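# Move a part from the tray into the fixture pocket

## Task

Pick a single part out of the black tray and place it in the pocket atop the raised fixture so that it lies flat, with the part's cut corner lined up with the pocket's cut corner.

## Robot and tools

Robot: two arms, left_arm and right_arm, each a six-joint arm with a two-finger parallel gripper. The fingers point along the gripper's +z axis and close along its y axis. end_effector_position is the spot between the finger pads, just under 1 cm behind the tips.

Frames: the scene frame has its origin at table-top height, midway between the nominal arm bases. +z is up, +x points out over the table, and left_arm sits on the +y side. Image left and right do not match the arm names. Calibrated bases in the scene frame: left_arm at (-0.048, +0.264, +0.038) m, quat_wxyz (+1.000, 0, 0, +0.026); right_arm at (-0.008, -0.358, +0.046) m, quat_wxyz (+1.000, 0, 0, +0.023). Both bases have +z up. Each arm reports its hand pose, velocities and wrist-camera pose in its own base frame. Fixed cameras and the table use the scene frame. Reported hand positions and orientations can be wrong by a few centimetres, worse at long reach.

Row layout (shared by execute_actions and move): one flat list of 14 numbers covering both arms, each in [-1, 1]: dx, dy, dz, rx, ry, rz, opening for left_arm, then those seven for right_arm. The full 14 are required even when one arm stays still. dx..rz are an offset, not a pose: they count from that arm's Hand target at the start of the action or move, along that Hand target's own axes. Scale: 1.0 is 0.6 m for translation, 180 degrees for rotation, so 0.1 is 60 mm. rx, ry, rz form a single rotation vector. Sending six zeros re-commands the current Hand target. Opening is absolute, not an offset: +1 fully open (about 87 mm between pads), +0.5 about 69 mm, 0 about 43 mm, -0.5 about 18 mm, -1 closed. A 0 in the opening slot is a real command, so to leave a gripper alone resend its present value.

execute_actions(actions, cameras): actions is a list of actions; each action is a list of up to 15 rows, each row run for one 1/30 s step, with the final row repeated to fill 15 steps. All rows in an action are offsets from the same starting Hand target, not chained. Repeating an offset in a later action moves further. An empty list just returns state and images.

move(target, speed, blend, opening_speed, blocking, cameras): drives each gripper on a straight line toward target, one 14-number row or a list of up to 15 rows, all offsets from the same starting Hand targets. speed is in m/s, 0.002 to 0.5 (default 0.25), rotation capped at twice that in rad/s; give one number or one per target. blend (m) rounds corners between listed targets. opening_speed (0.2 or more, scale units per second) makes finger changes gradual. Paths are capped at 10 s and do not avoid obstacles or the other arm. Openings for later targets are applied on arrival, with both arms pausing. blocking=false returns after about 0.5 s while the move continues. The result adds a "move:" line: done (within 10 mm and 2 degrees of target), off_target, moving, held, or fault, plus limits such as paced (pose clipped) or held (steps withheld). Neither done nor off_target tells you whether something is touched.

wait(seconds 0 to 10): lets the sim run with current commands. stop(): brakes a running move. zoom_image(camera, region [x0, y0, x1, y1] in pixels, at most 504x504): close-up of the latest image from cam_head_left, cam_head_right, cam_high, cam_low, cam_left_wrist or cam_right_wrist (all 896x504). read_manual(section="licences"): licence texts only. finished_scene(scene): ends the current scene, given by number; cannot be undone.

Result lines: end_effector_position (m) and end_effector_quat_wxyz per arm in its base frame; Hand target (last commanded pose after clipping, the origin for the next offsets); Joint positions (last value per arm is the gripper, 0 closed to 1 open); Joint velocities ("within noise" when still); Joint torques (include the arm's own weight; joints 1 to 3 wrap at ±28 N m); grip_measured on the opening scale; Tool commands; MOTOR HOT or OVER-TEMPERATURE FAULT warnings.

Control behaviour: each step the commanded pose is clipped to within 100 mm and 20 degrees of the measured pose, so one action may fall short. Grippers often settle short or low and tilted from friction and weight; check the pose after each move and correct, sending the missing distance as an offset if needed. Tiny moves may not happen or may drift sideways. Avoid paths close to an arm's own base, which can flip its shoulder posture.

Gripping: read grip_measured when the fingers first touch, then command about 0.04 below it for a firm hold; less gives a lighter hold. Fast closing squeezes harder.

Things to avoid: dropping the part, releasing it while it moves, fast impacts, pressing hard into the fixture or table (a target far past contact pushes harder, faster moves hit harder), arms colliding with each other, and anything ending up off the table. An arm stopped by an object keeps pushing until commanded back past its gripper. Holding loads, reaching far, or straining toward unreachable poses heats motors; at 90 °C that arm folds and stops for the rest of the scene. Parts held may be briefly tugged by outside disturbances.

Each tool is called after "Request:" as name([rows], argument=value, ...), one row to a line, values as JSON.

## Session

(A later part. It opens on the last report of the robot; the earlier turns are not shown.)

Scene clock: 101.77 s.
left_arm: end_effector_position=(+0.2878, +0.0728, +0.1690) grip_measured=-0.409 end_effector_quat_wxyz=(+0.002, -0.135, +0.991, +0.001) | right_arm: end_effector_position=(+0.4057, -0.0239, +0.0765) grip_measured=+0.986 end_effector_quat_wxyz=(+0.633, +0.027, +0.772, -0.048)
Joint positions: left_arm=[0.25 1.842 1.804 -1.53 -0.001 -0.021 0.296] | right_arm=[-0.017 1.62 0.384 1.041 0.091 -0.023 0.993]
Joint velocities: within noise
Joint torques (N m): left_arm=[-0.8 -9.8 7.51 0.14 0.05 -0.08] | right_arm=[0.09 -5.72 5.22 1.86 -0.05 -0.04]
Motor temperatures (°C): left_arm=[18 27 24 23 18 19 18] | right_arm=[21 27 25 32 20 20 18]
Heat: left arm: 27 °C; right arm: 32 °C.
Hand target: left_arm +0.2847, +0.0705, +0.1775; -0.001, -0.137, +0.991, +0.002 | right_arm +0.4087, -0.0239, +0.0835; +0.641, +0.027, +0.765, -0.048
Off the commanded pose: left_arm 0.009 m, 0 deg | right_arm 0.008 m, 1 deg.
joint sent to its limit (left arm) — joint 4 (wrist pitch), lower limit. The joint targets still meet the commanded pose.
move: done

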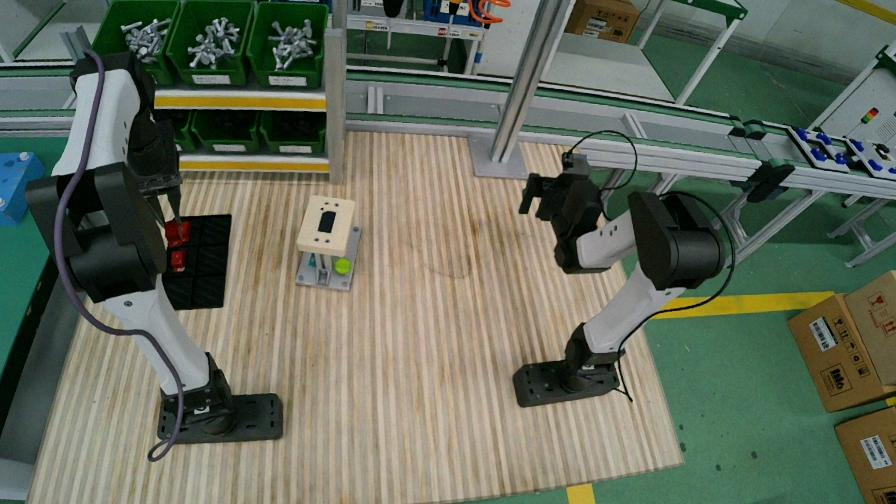

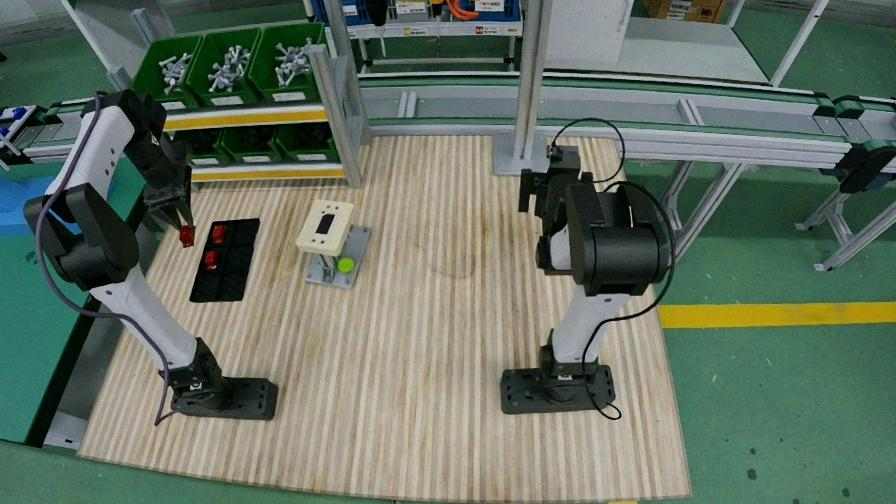

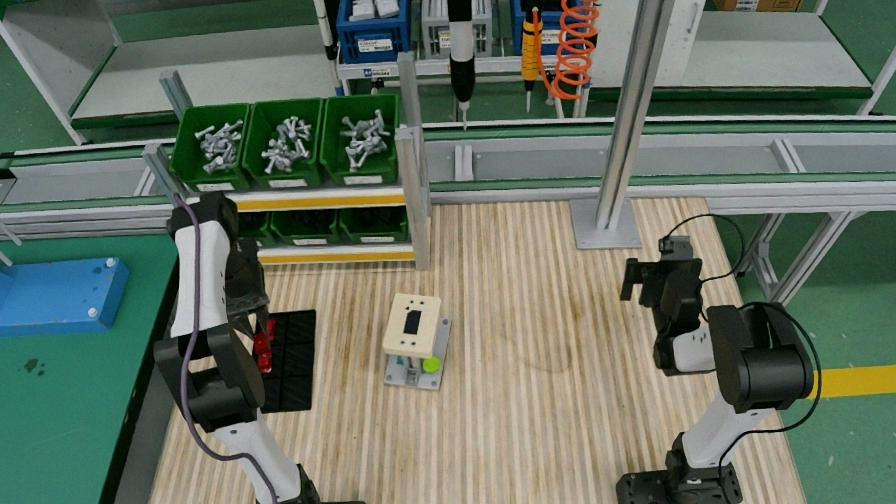

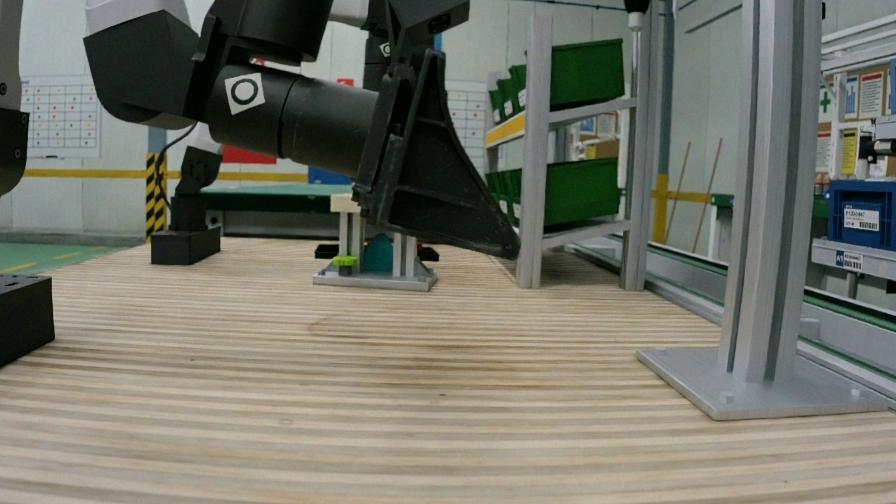

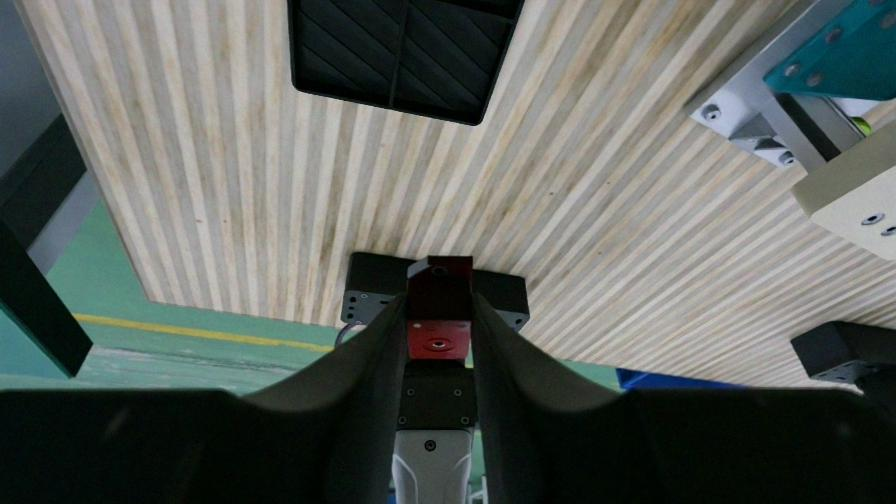

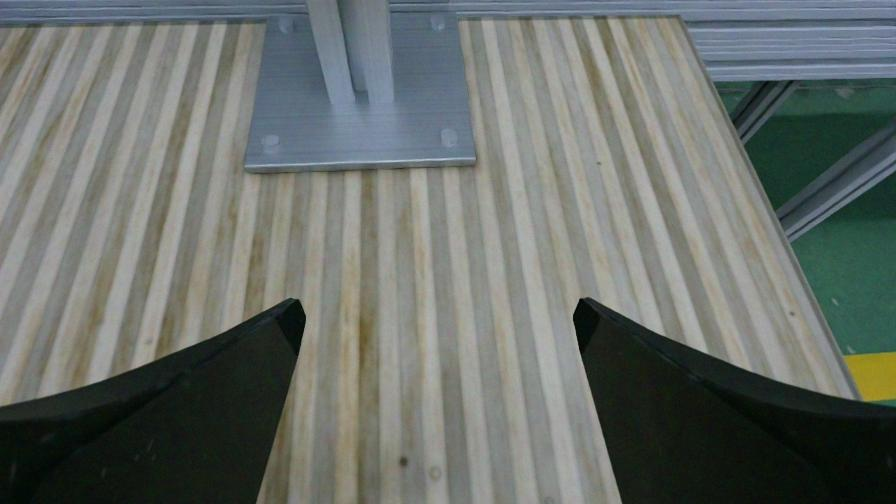

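Request:
move(target=[0.043,-0.369,0,0,0,0.119,-0.65,0,0,0,0,0,0,1], cameras=["cam_left_wrist","cam_high","cam_low","cam_head_right"])

Scene clock: 118.17 s.
left_arm: end_effector_position=(+0.3181, -0.1495, +0.1736) grip_measured=-0.409 end_effector_quat_wxyz=(+0.038, +0.056, +0.998, -0.013) | right_arm: end_effector_position=(+0.4057, -0.0239, +0.0765) grip_measured=+0.986 end_effector_quat_wxyz=(+0.633, +0.027, +0.772, -0.048)
Joint positions: left_arm=[-0.406 1.996 2.044 -1.538 -0.003 -0.294 0.296] | right_arm=[-0.017 1.62 0.384 1.041 0.091 -0.023 0.993]
Joint velocities: within noise
Joint torques (N m): left_arm=[0.18 -8.61 8.59 0.33 0.1 -0.1] | right_arm=[0.09 -5.72 5.22 1.86 -0.05 -0.04]
Motor temperatures (°C): left_arm=[18 29 25 22 18 19 18] | right_arm=[21 27 25 33 20 20 17]
Heat: left arm: 29 °C; right arm: 33 °C.
Hand target: left_arm +0.3200, -0.1496, +0.1766; -0.002, +0.049, +0.999, +0.002 | right_arm +0.4087, -0.0239, +0.0835; +0.641, +0.027, +0.765, -0.048
Off the commanded pose: left_arm 0.004 m, 5 deg | right_arm 0.008 m, 1 deg.
joint sent to its limit (left arm) — joint 4 (wrist pitch), lower limit. The joint targets are off in orientation, not in position.
move: off_target (left_arm)
Images, in order (width x height): cam_head_right 896x504, cam_high 896x504, cam_low 896x504, cam_left_wrist 896x504.

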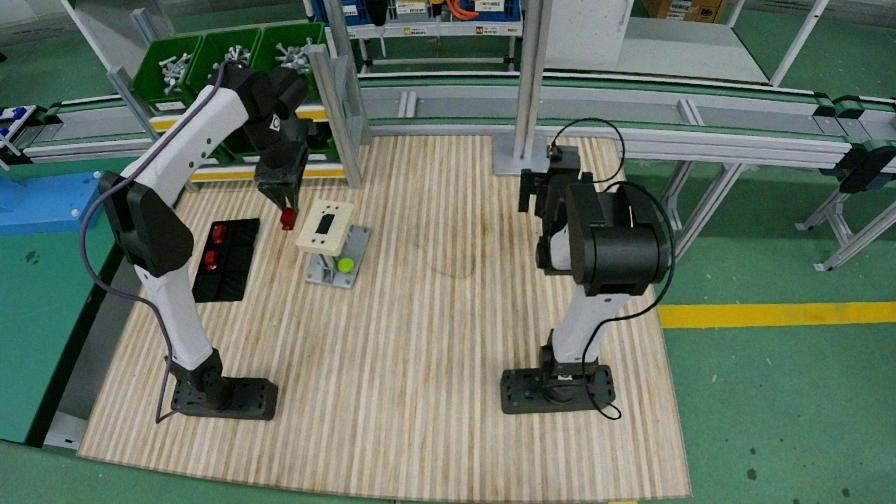

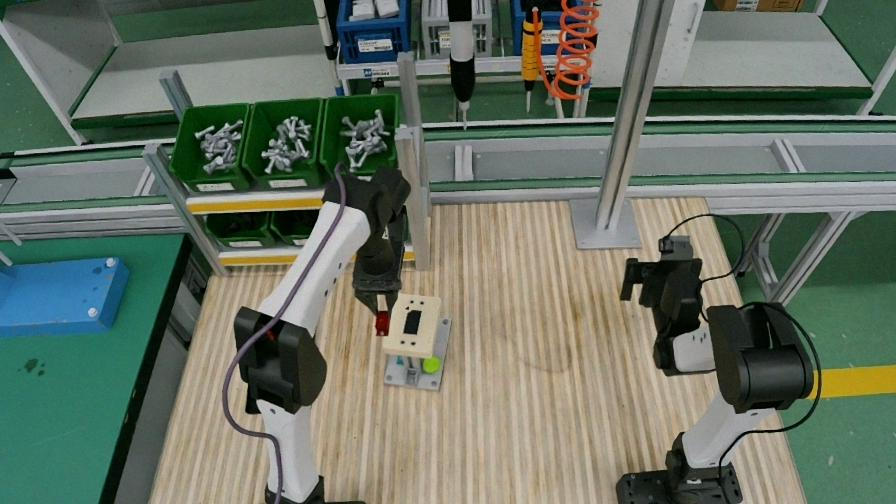

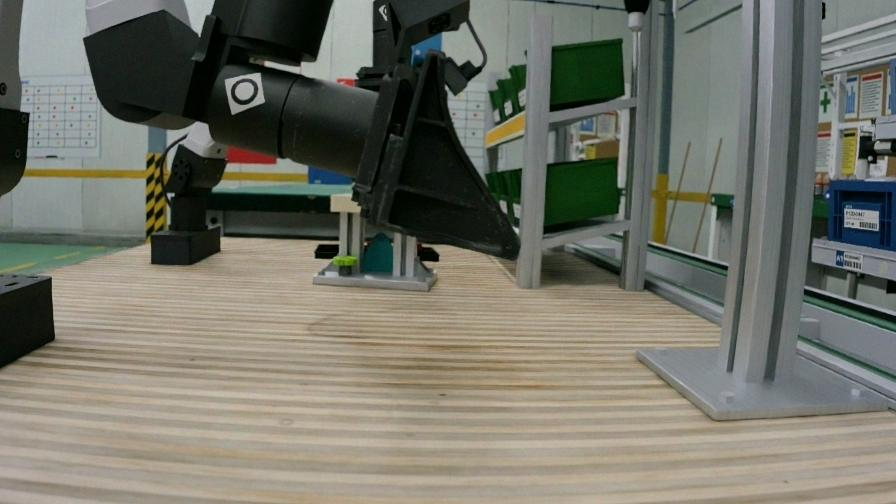

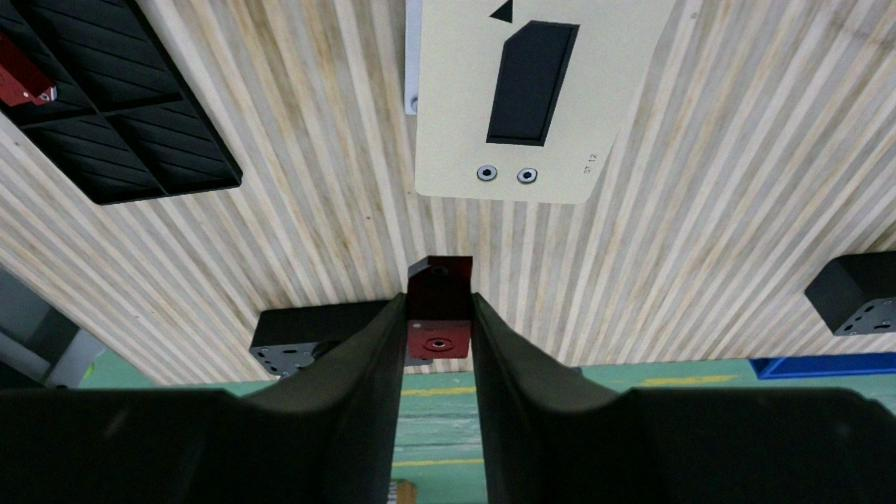

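Request:
move(target=[-0.039,-0.055,0,0,0,0.0195,-0.65,-0.1,-0.25,-0.2,0,0,0,1], cameras=["cam_left_wrist","cam_high","cam_low"])

Request:
zoom_image(camera="cam_low", region=[220, 60, 560, 320])

Scene clock: 162.13 s.
left_arm: end_effector_position=(+0.3393, -0.1815, +0.1744) grip_measured=-0.409 end_effector_quat_wxyz=(+0.064, +0.081, +0.994, -0.024) | right_arm: end_effector_position=(+0.2832, -0.1542, +0.1564) grip_measured=+0.986 end_effector_quat_wxyz=(+0.634, +0.036, +0.771, -0.041)
Joint positions: left_arm=[-0.46 2.098 2.203 -1.54 -0.003 -0.298 0.296] | right_arm=[-0.845 0.969 0.401 0.309 -0.717 -0.189 0.993]
Joint velocities: within noise
Joint torques (N m): left_arm=[-0.61 -9.22 8.62 0.45 0.11 -0.08] | right_arm=[-0.51 -1.43 8.94 1.61 -0.29 -0.11]
Motor temperatures (°C): left_arm=[18 28 26 22 18 19 19] | right_arm=[21 27 26 34 20 20 17]
Heat: left arm: 28 °C; right arm: 34 °C.
Hand target: left_arm +0.3400, -0.1847, +0.1764; -0.002, +0.080, +0.997, +0.002 | right_arm +0.2864, -0.1588, +0.1690; +0.641, +0.027, +0.765, -0.048
Off the commanded pose: left_arm 0.004 m, 8 deg | right_arm 0.014 m, 2 deg.
joint sent to its limit (left arm) — joint 4 (wrist pitch), lower limit. The joint targets are off in orientation, not in position.
move: off_target (left_arm, right_arm)
Images, in order (width x height): cam_high 896x504, cam_low 896x504, cam_left_wrist 896x504.

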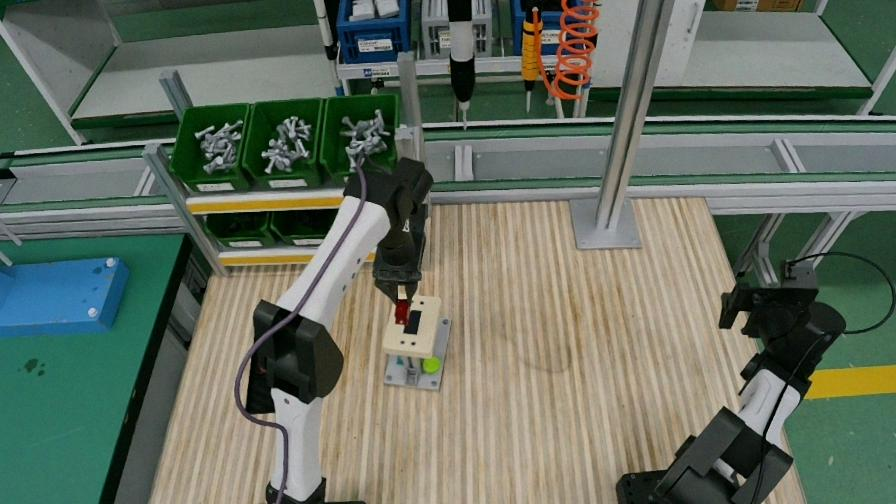

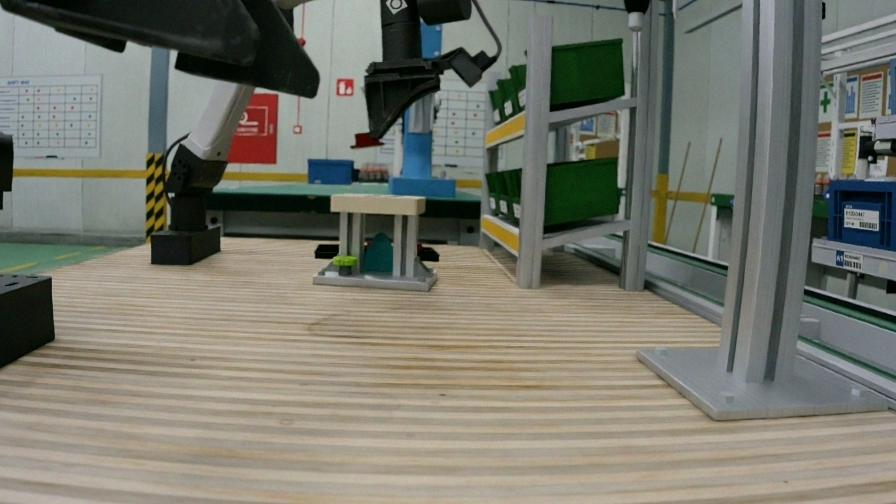

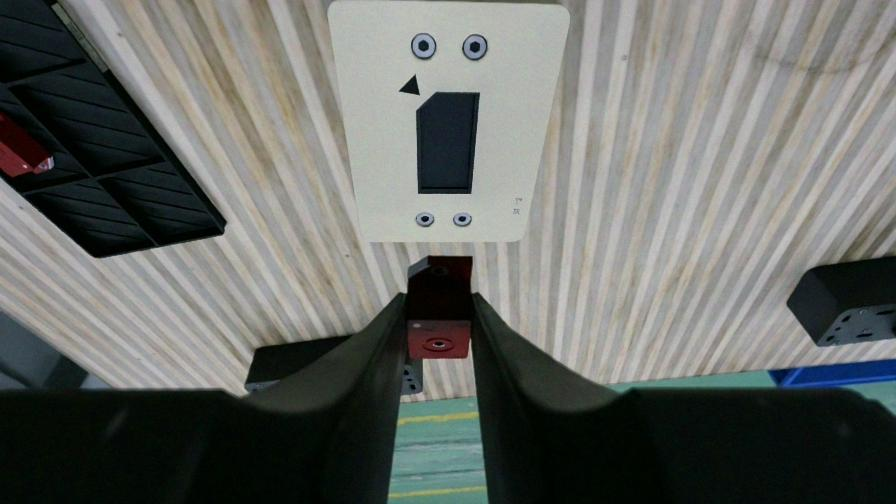

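Scaled by 1.482 from the camera's 896x504 image, which has a finer 1280x720 frame.

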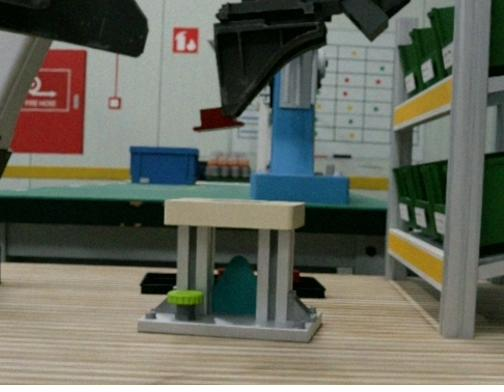

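Request:
move(target=[-0.021,0,0.045,0,0,0.005,-0.65,0,0,0,0,0,0,1], cameras=["cam_left_wrist","cam_low"], speed=0.12)

Request:
zoom_image(camera="cam_low", region=[300, 100, 500, 300])

Scene clock: 182.57 s.
left_arm: end_effector_position=(+0.3499, -0.1865, +0.1466) grip_measured=-0.409 end_effector_quat_wxyz=(+0.036, +0.083, +0.996, -0.013) | right_arm: end_effector_position=(+0.2832, -0.1540, +0.1562) grip_measured=+0.986 end_effector_quat_wxyz=(+0.634, +0.036, +0.772, -0.040)
Joint positions: left_arm=[-0.46 2.198 2.244 -1.54 -0.003 -0.294 0.296] | right_arm=[-0.845 0.969 0.401 0.308 -0.718 -0.19 0.993]
Joint velocities: within noise
Joint torques (N m): left_arm=[0.03 -10.19 8.83 0.34 0.11 0.11] | right_arm=[-0.54 -1.46 8.94 1.61 -0.28 -0.11]
Motor temperatures (°C): left_arm=[18 29 28 22 18 19 19] | right_arm=[21 26 29 34 20 20 17]
Heat: left arm: 29 °C; right arm: 34 °C.
Hand target: left_arm +0.3524, -0.1866, +0.1494; -0.002, +0.088, +0.996, +0.002 | right_arm +0.2863, -0.1589, +0.1690; +0.641, +0.027, +0.765, -0.048
Off the commanded pose: left_arm 0.004 m, 5 deg | right_arm 0.014 m, 2 deg.
joint sent to its limit (left arm) — joint 4 (wrist pitch), lower limit. The joint targets are off in orientation, not in position.
move: off_target (left_arm, right_arm)
Images, in order (width x height): cam_low 896x504, cam_left_wrist 896x504.

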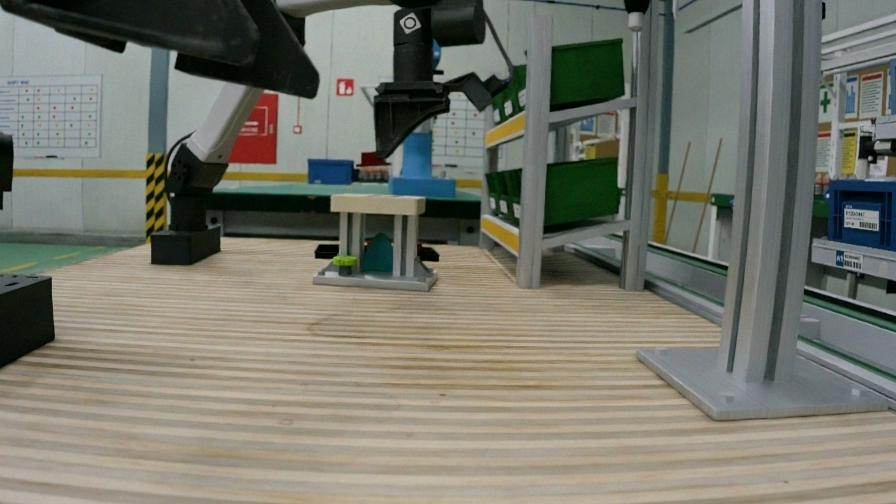

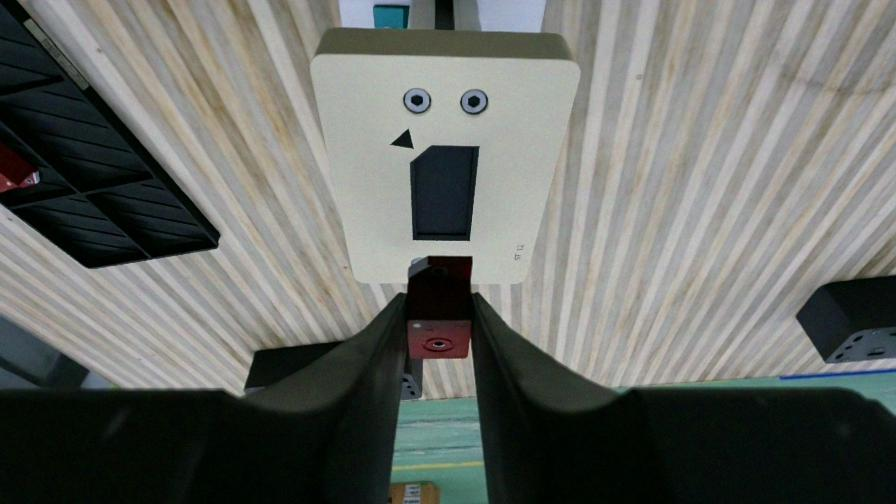

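Scaled by 2.520 from the camera's 896x504 image, which has a finer 1280x720 frame.

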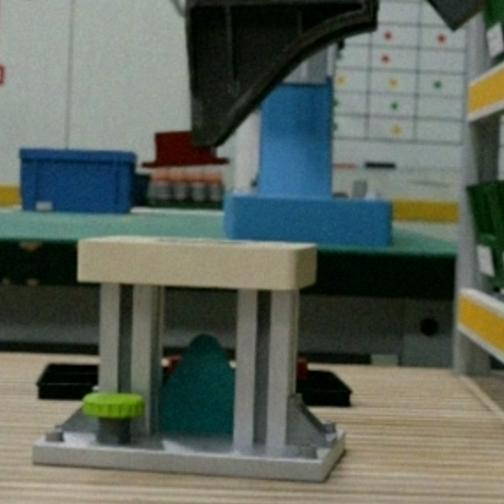

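Request:
move(target=[-0.015,-0.001,0.04,0,0,0.006,-0.65,0,0,0,0,0,0,1], cameras=["cam_left_wrist","cam_low"], speed=0.12)

Request:
zoom_image(camera="cam_low", region=[300, 100, 500, 300])

Request:
zoom_image(camera="cam_left_wrist", region=[330, 160, 550, 380])

Scene clock: 194.93 s.
left_arm: end_effector_position=(+0.3585, -0.1898, +0.1232) grip_measured=-0.409 end_effector_quat_wxyz=(+0.016, +0.094, +0.995, -0.005) | right_arm: end_effector_position=(+0.2832, -0.1539, +0.1562) grip_measured=+0.986 end_effector_quat_wxyz=(+0.634, +0.036, +0.772, -0.040)
Joint positions: left_arm=[-0.46 2.283 2.285 -1.54 -0.003 -0.272 0.296] | right_arm=[-0.845 0.969 0.401 0.308 -0.718 -0.19 0.993]
Joint velocities: within noise
Joint torques (N m): left_arm=[0.23 -10.89 8.57 0.26 0.08 0.11] | right_arm=[-0.53 -1.47 8.94 1.62 -0.28 -0.11]
Motor temperatures (°C): left_arm=[18 30 28 22 18 19 19] | right_arm=[21 25 30 34 20 20 17]
Heat: left arm: 30 °C; right arm: 34 °C.
Hand target: left_arm +0.3611, -0.1888, +0.1255; -0.002, +0.097, +0.995, +0.001 | right_arm +0.2864, -0.1588, +0.1690; +0.641, +0.027, +0.765, -0.048
Off the commanded pose: left_arm 0.004 m, 2 deg | right_arm 0.014 m, 2 deg.
joint sent to its limit (left arm) — joint 4 (wrist pitch), lower limit. The joint targets still meet the commanded pose.
move: off_target (right_arm)
Images, in order (width x height): cam_low 896x504, cam_left_wrist 896x504.

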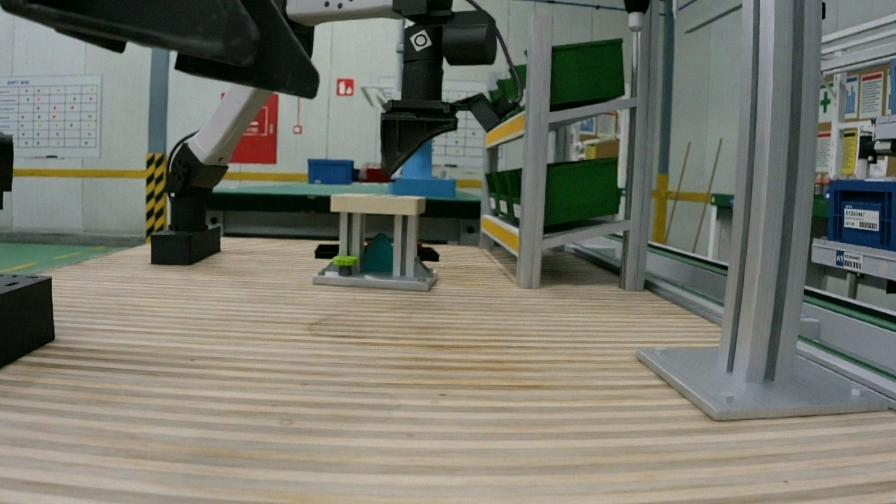

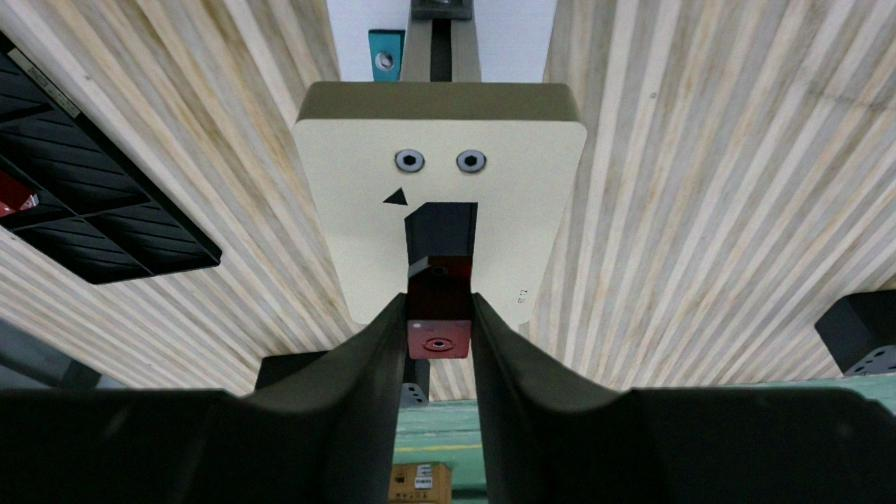

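Scaled by 2.520 from the camera's 896x504 image, which has a finer 1280x720 frame.

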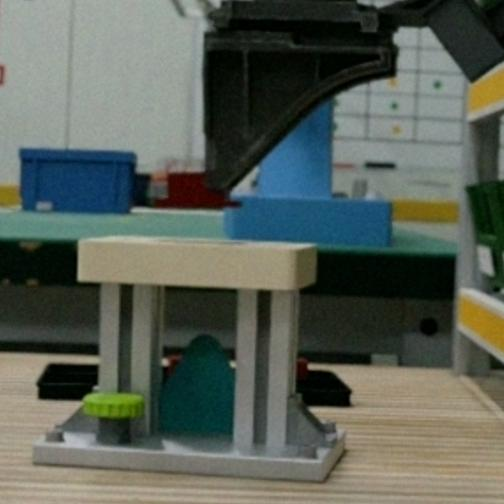

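Scaled by 2.291 from the camera's 896x504 image, which has a finer 1280x720 frame.

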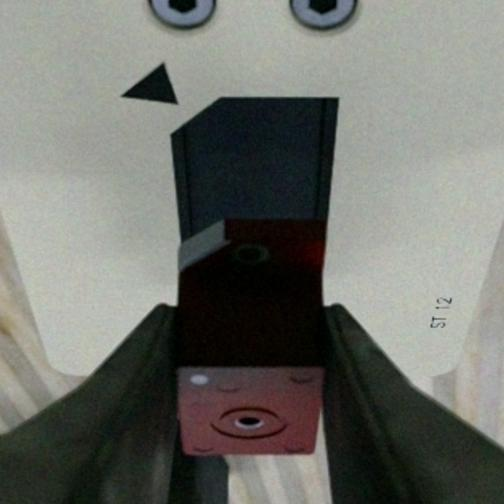

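Request:
move(target=[-0.004,0,0.025,0,0,0,-0.65,0,0,0,0,0,0,1], cameras=["cam_left_wrist","cam_low"], speed=0.1)

Request:
zoom_image(camera="cam_low", region=[320, 130, 460, 230])

Request:
zoom_image(camera="cam_left_wrist", region=[330, 160, 550, 380])

Scene clock: 206.00 s.
left_arm: end_effector_position=(+0.3603, -0.1906, +0.1085) grip_measured=-0.409 end_effector_quat_wxyz=(+0.000, +0.095, +0.995, +0.001) | right_arm: end_effector_position=(+0.2832, -0.1538, +0.1561) grip_measured=+0.986 end_effector_quat_wxyz=(+0.634, +0.036, +0.772, -0.040)
Joint positions: left_arm=[-0.46 2.326 2.295 -1.54 -0.003 -0.27 0.296] | right_arm=[-0.845 0.969 0.401 0.307 -0.718 -0.19 0.993]
Joint velocities: within noise
Joint torques (N m): left_arm=[0.31 -11.03 8.8 0.21 0.07 0.11] | right_arm=[-0.53 -1.47 8.94 1.62 -0.28 -0.11]
Motor temperatures (°C): left_arm=[18 31 28 22 18 19 19] | right_arm=[21 25 31 34 20 20 17]
Heat: left arm: 31 °C; right arm: 34 °C.
Hand target: left_arm +0.3635, -0.1892, +0.1104; -0.002, +0.097, +0.995, +0.002 | right_arm +0.2863, -0.1588, +0.1690; +0.641, +0.027, +0.766, -0.048
Off the commanded pose: left_arm 0.004 m, 0 deg | right_arm 0.014 m, 2 deg.
joint sent to its limit (left arm) — joint 4 (wrist pitch), lower limit. The joint targets still meet the commanded pose.
move: off_target (right_arm)
Images, in order (width x height): cam_low 896x504, cam_left_wrist 896x504.

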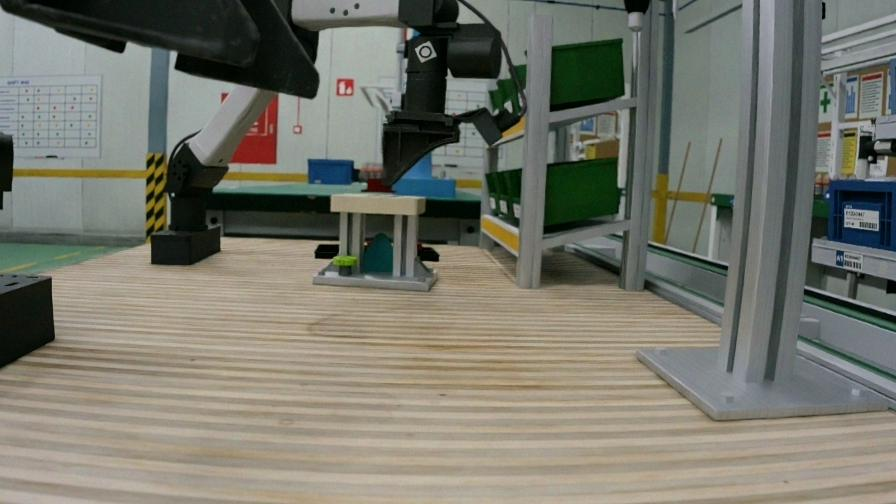

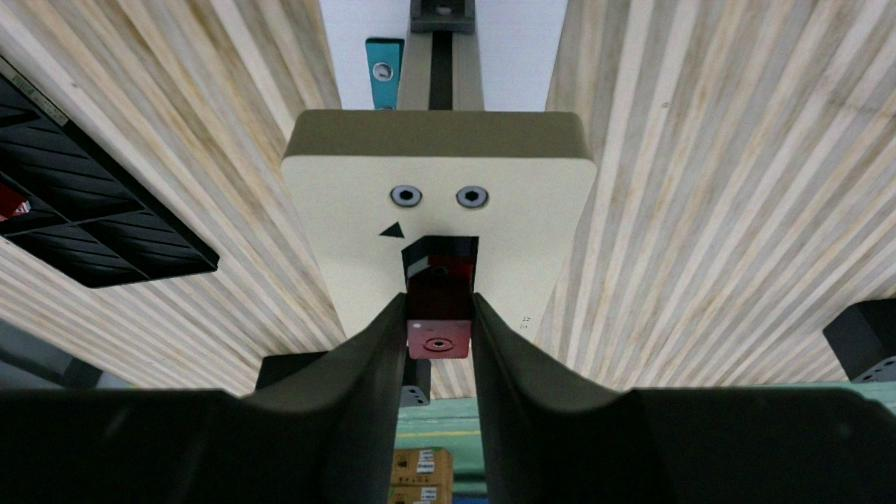

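Scaled by 3.600 from the camera's 896x504 image, which has a finer 1280x720 frame.

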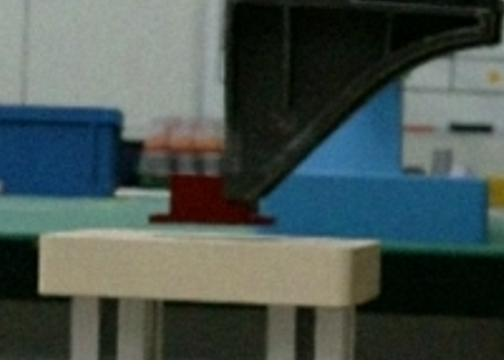

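Scaled by 2.291 from the camera's 896x504 image, which has a finer 1280x720 frame.

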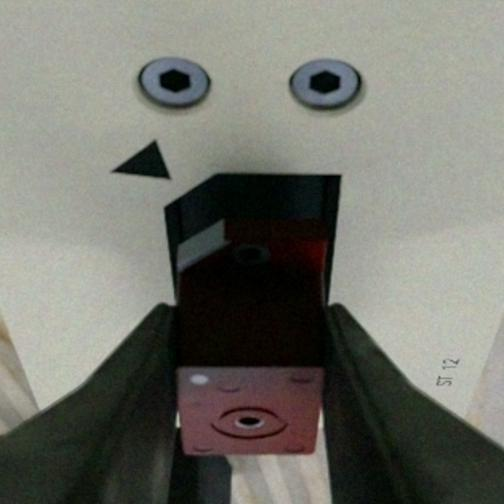

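Request:
move(target=[-0.005,-0.0005,0.007,0,0,0,-0.65,0,0,0,0,0,0,1], cameras=["cam_left_wrist","cam_low"], speed=0.1)

Request:
zoom_image(camera="cam_low", region=[320, 130, 460, 230])

Request:
zoom_image(camera="cam_left_wrist", region=[380, 210, 500, 330])

Scene clock: 218.43 s.
left_arm: end_effector_position=(+0.3632, -0.1920, +0.1054) grip_measured=-0.409 end_effector_quat_wxyz=(+0.000, +0.096, +0.995, +0.001) | right_arm: end_effector_position=(+0.2832, -0.1539, +0.1561) grip_measured=+0.986 end_effector_quat_wxyz=(+0.634, +0.036, +0.772, -0.040)
Joint positions: left_arm=[-0.46 2.343 2.312 -1.54 -0.003 -0.269 0.296] | right_arm=[-0.845 0.969 0.401 0.307 -0.718 -0.19 0.993]
Joint velocities: within noise
Joint torques (N m): left_arm=[0.42 -10.93 8.69 0.21 0.07 0.11] | right_arm=[-0.53 -1.46 8.94 1.62 -0.27 -0.11]
Motor temperatures (°C): left_arm=[18 32 28 22 18 19 19] | right_arm=[21 25 31 34 20 20 17]
Heat: left arm: 32 °C; right arm: 34 °C.
Hand target: left_arm +0.3663, -0.1900, +0.1061; -0.002, +0.097, +0.995, +0.002 | right_arm +0.2863, -0.1589, +0.1690; +0.641, +0.027, +0.765, -0.048
Off the commanded pose: left_arm 0.004 m, 0 deg | right_arm 0.014 m, 2 deg.
joint sent to its limit (left arm) — joint 4 (wrist pitch), lower limit. The joint targets still meet the commanded pose.
move: off_target (right_arm)
Images, in order (width x height): cam_low 896x504, cam_left_wrist 896x504.

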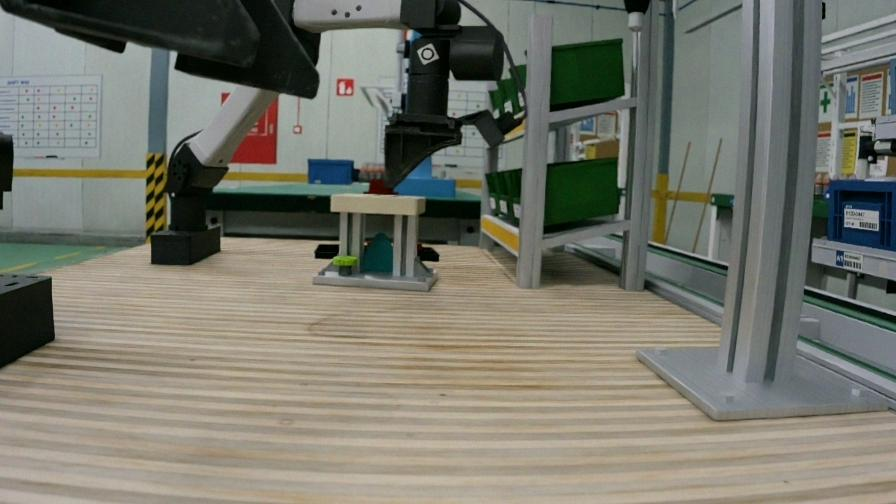

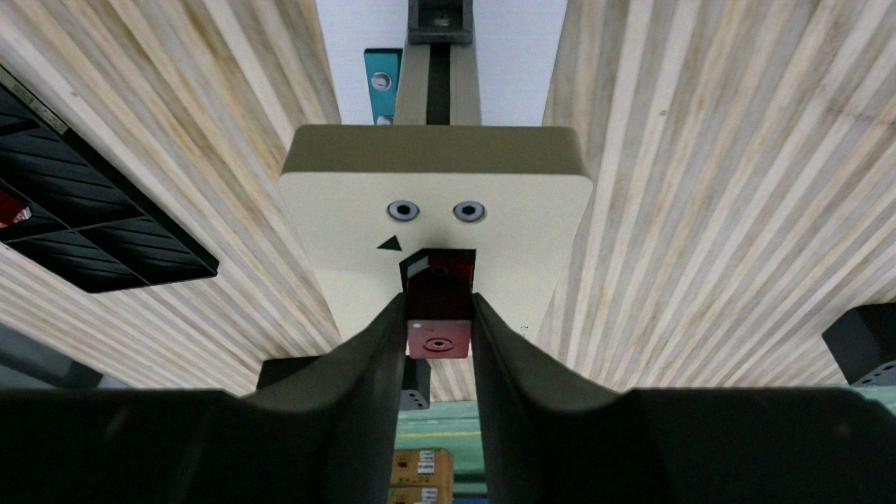

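Scaled by 3.600 from the camera's 896x504 image, which has a finer 1280x720 frame.

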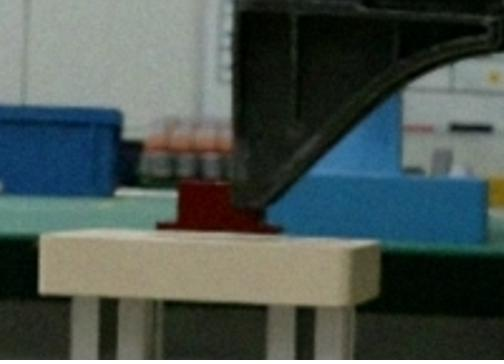

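Scaled by 4.200 from the camera's 896x504 image, which has a finer 1280x720 frame.

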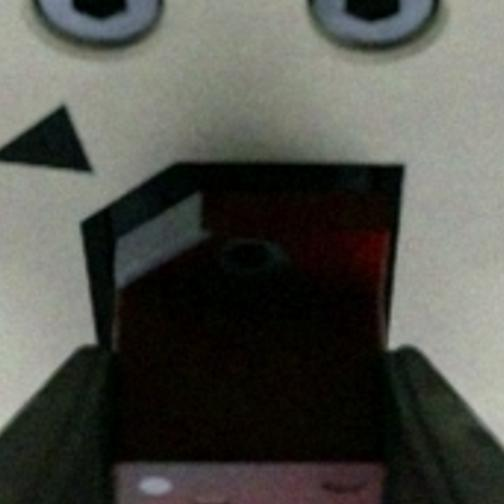

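Request:
move(target=[0,0.0015,0.007,0,0,0,-0.65,0,0,0,0,0,0,1], cameras=["cam_left_wrist","cam_low"], speed=0.05)

Request:
zoom_image(camera="cam_low", region=[320, 130, 460, 230])

Request:
zoom_image(camera="cam_left_wrist", region=[380, 210, 500, 330])

Scene clock: 227.27 s.
left_arm: end_effector_position=(+0.3635, -0.1914, +0.1054) grip_measured=-0.409 end_effector_quat_wxyz=(+0.000, +0.096, +0.995, +0.001) | right_arm: end_effector_position=(+0.2832, -0.1539, +0.1561) grip_measured=+0.986 end_effector_quat_wxyz=(+0.634, +0.036, +0.772, -0.040)
Joint positions: left_arm=[-0.459 2.343 2.312 -1.54 -0.003 -0.267 0.296] | right_arm=[-0.845 0.969 0.401 0.307 -0.718 -0.19 0.993]
Joint velocities: within noise
Joint torques (N m): left_arm=[0.46 -11.23 6.45 0.37 0.07 0.11] | right_arm=[-0.51 -1.47 8.94 1.62 -0.27 -0.11]
Motor temperatures (°C): left_arm=[18 32 28 22 18 19 19] | right_arm=[21 24 32 34 20 20 17]
Heat: left arm: 32 °C; right arm: 34 °C.
Hand target: left_arm +0.3665, -0.1891, +0.1019; -0.002, +0.097, +0.995, +0.002 | right_arm +0.2863, -0.1589, +0.1690; +0.641, +0.027, +0.765, -0.048
Off the commanded pose: left_arm 0.005 m, 0 deg | right_arm 0.014 m, 2 deg.
move: off_target (right_arm)
Images, in order (width x height): cam_low 896x504, cam_left_wrist 896x504.

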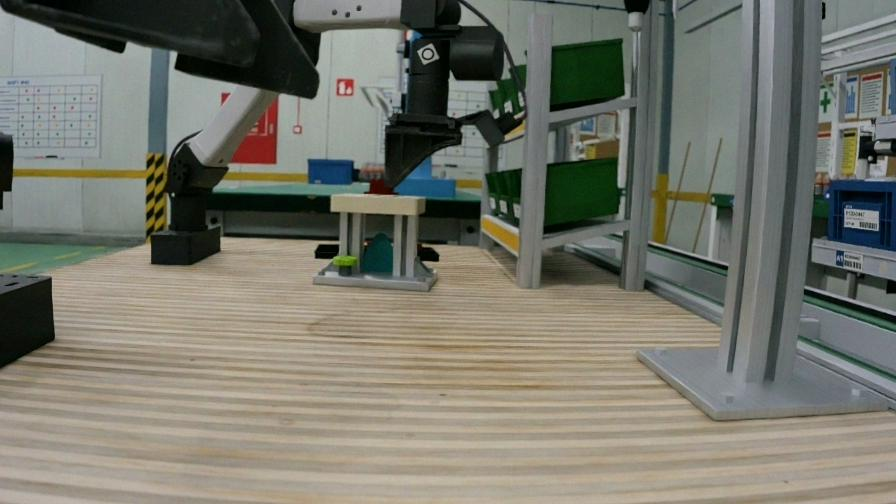

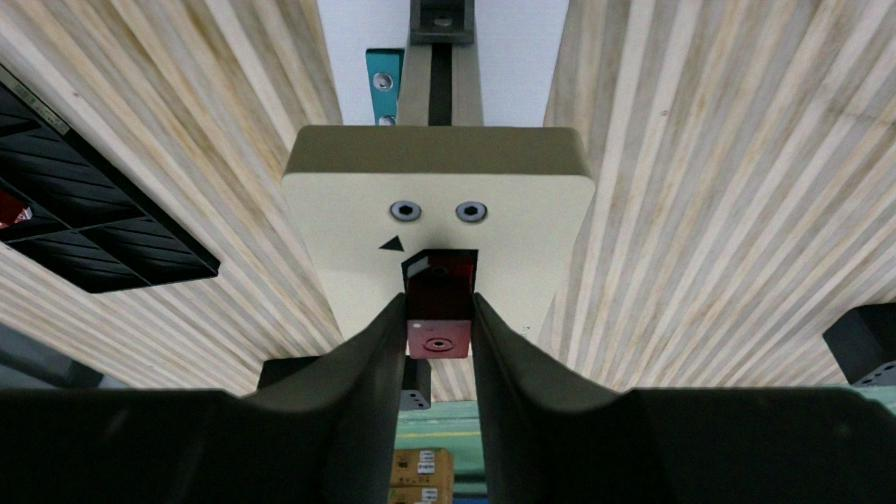

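Scaled by 3.600 from the camera's 896x504 image, which has a finer 1280x720 frame.

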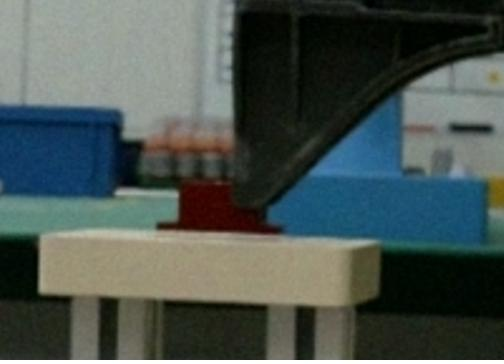

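Scaled by 4.200 from the camera's 896x504 image, which has a finer 1280x720 frame.

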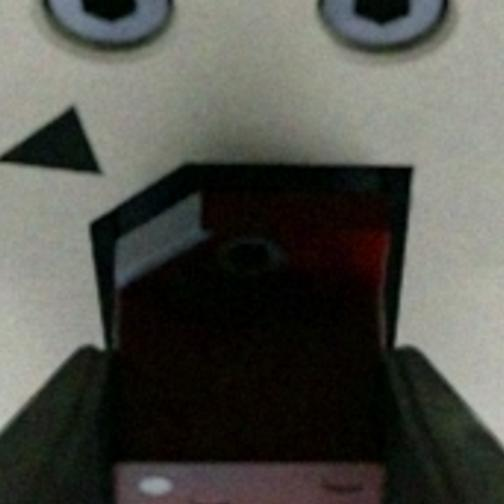

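Request:
move(target=[-0.005,0,-0.005,0,0,0,-0.65,0,0,0,0,0,0,1], cameras=["cam_left_wrist","cam_low"], speed=0.05)

Request:
zoom_image(camera="cam_low", region=[320, 130, 460, 230])

Request:
zoom_image(camera="cam_left_wrist", region=[380, 210, 500, 330])

Scene clock: 233.57 s.
left_arm: end_effector_position=(+0.3665, -0.1919, +0.1045) grip_measured=-0.409 end_effector_quat_wxyz=(+0.002, +0.096, +0.995, +0.000) | right_arm: end_effector_position=(+0.2832, -0.1539, +0.1561) grip_measured=+0.986 end_effector_quat_wxyz=(+0.634, +0.036, +0.772, -0.040)
Joint positions: left_arm=[-0.457 2.354 2.327 -1.54 -0.003 -0.265 0.296] | right_arm=[-0.845 0.969 0.401 0.307 -0.718 -0.19 0.993]
Joint velocities: within noise
Joint torques (N m): left_arm=[0.46 -10.97 8.57 0.22 0.07 0.11] | right_arm=[-0.53 -1.46 8.94 1.62 -0.27 -0.11]
Motor temperatures (°C): left_arm=[18 33 28 21 18 19 19] | right_arm=[21 24 32 34 20 20 17]
Heat: left arm: 33 °C; right arm: 34 °C.
Hand target: left_arm +0.3695, -0.1896, +0.1049; -0.002, +0.097, +0.995, +0.002 | right_arm +0.2863, -0.1589, +0.1690; +0.641, +0.027, +0.765, -0.048
Off the commanded pose: left_arm 0.004 m, 1 deg | right_arm 0.014 m, 2 deg.
joint sent to its limit (left arm) — joint 4 (wrist pitch), lower limit. The joint targets still meet the commanded pose.
move: off_target (right_arm)
Images, in order (width x height): cam_low 896x504, cam_left_wrist 896x504.

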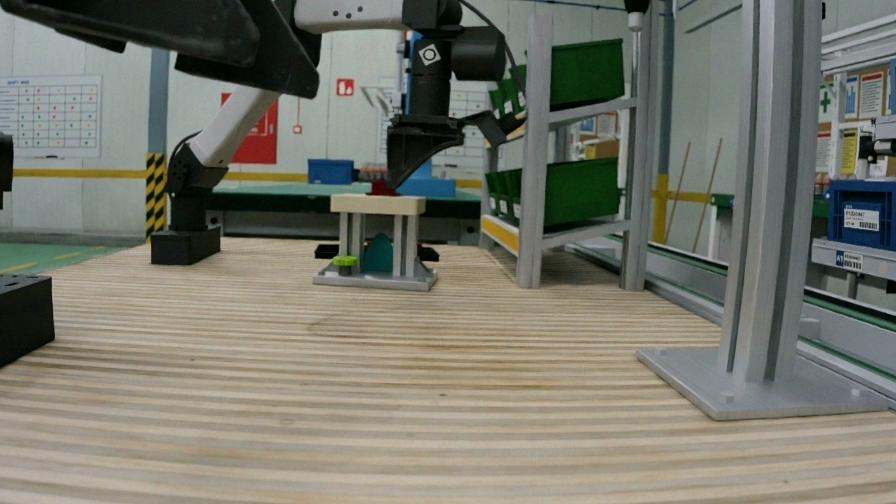

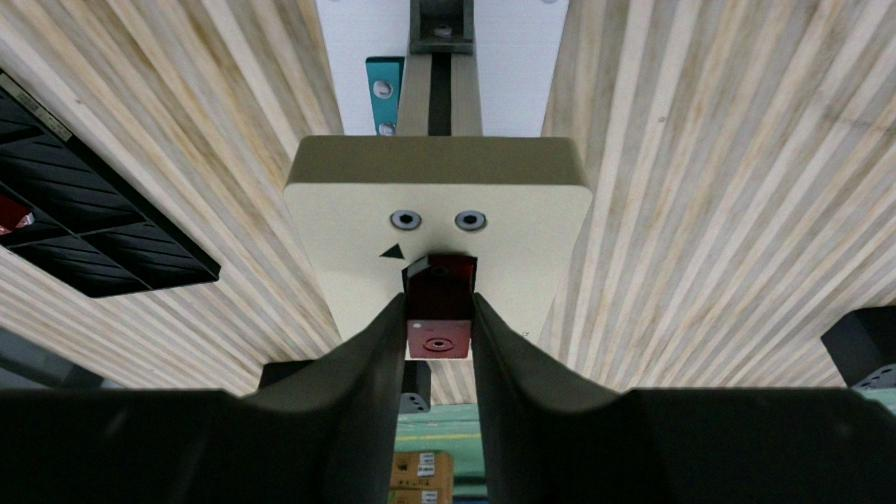

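Scaled by 3.600 from the camera's 896x504 image, which has a finer 1280x720 frame.

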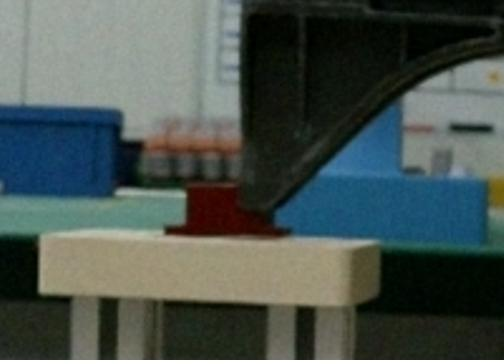

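Scaled by 4.200 from the camera's 896x504 image, which has a finer 1280x720 frame.

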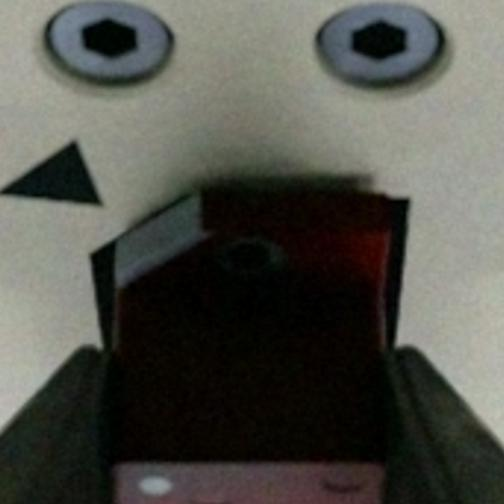

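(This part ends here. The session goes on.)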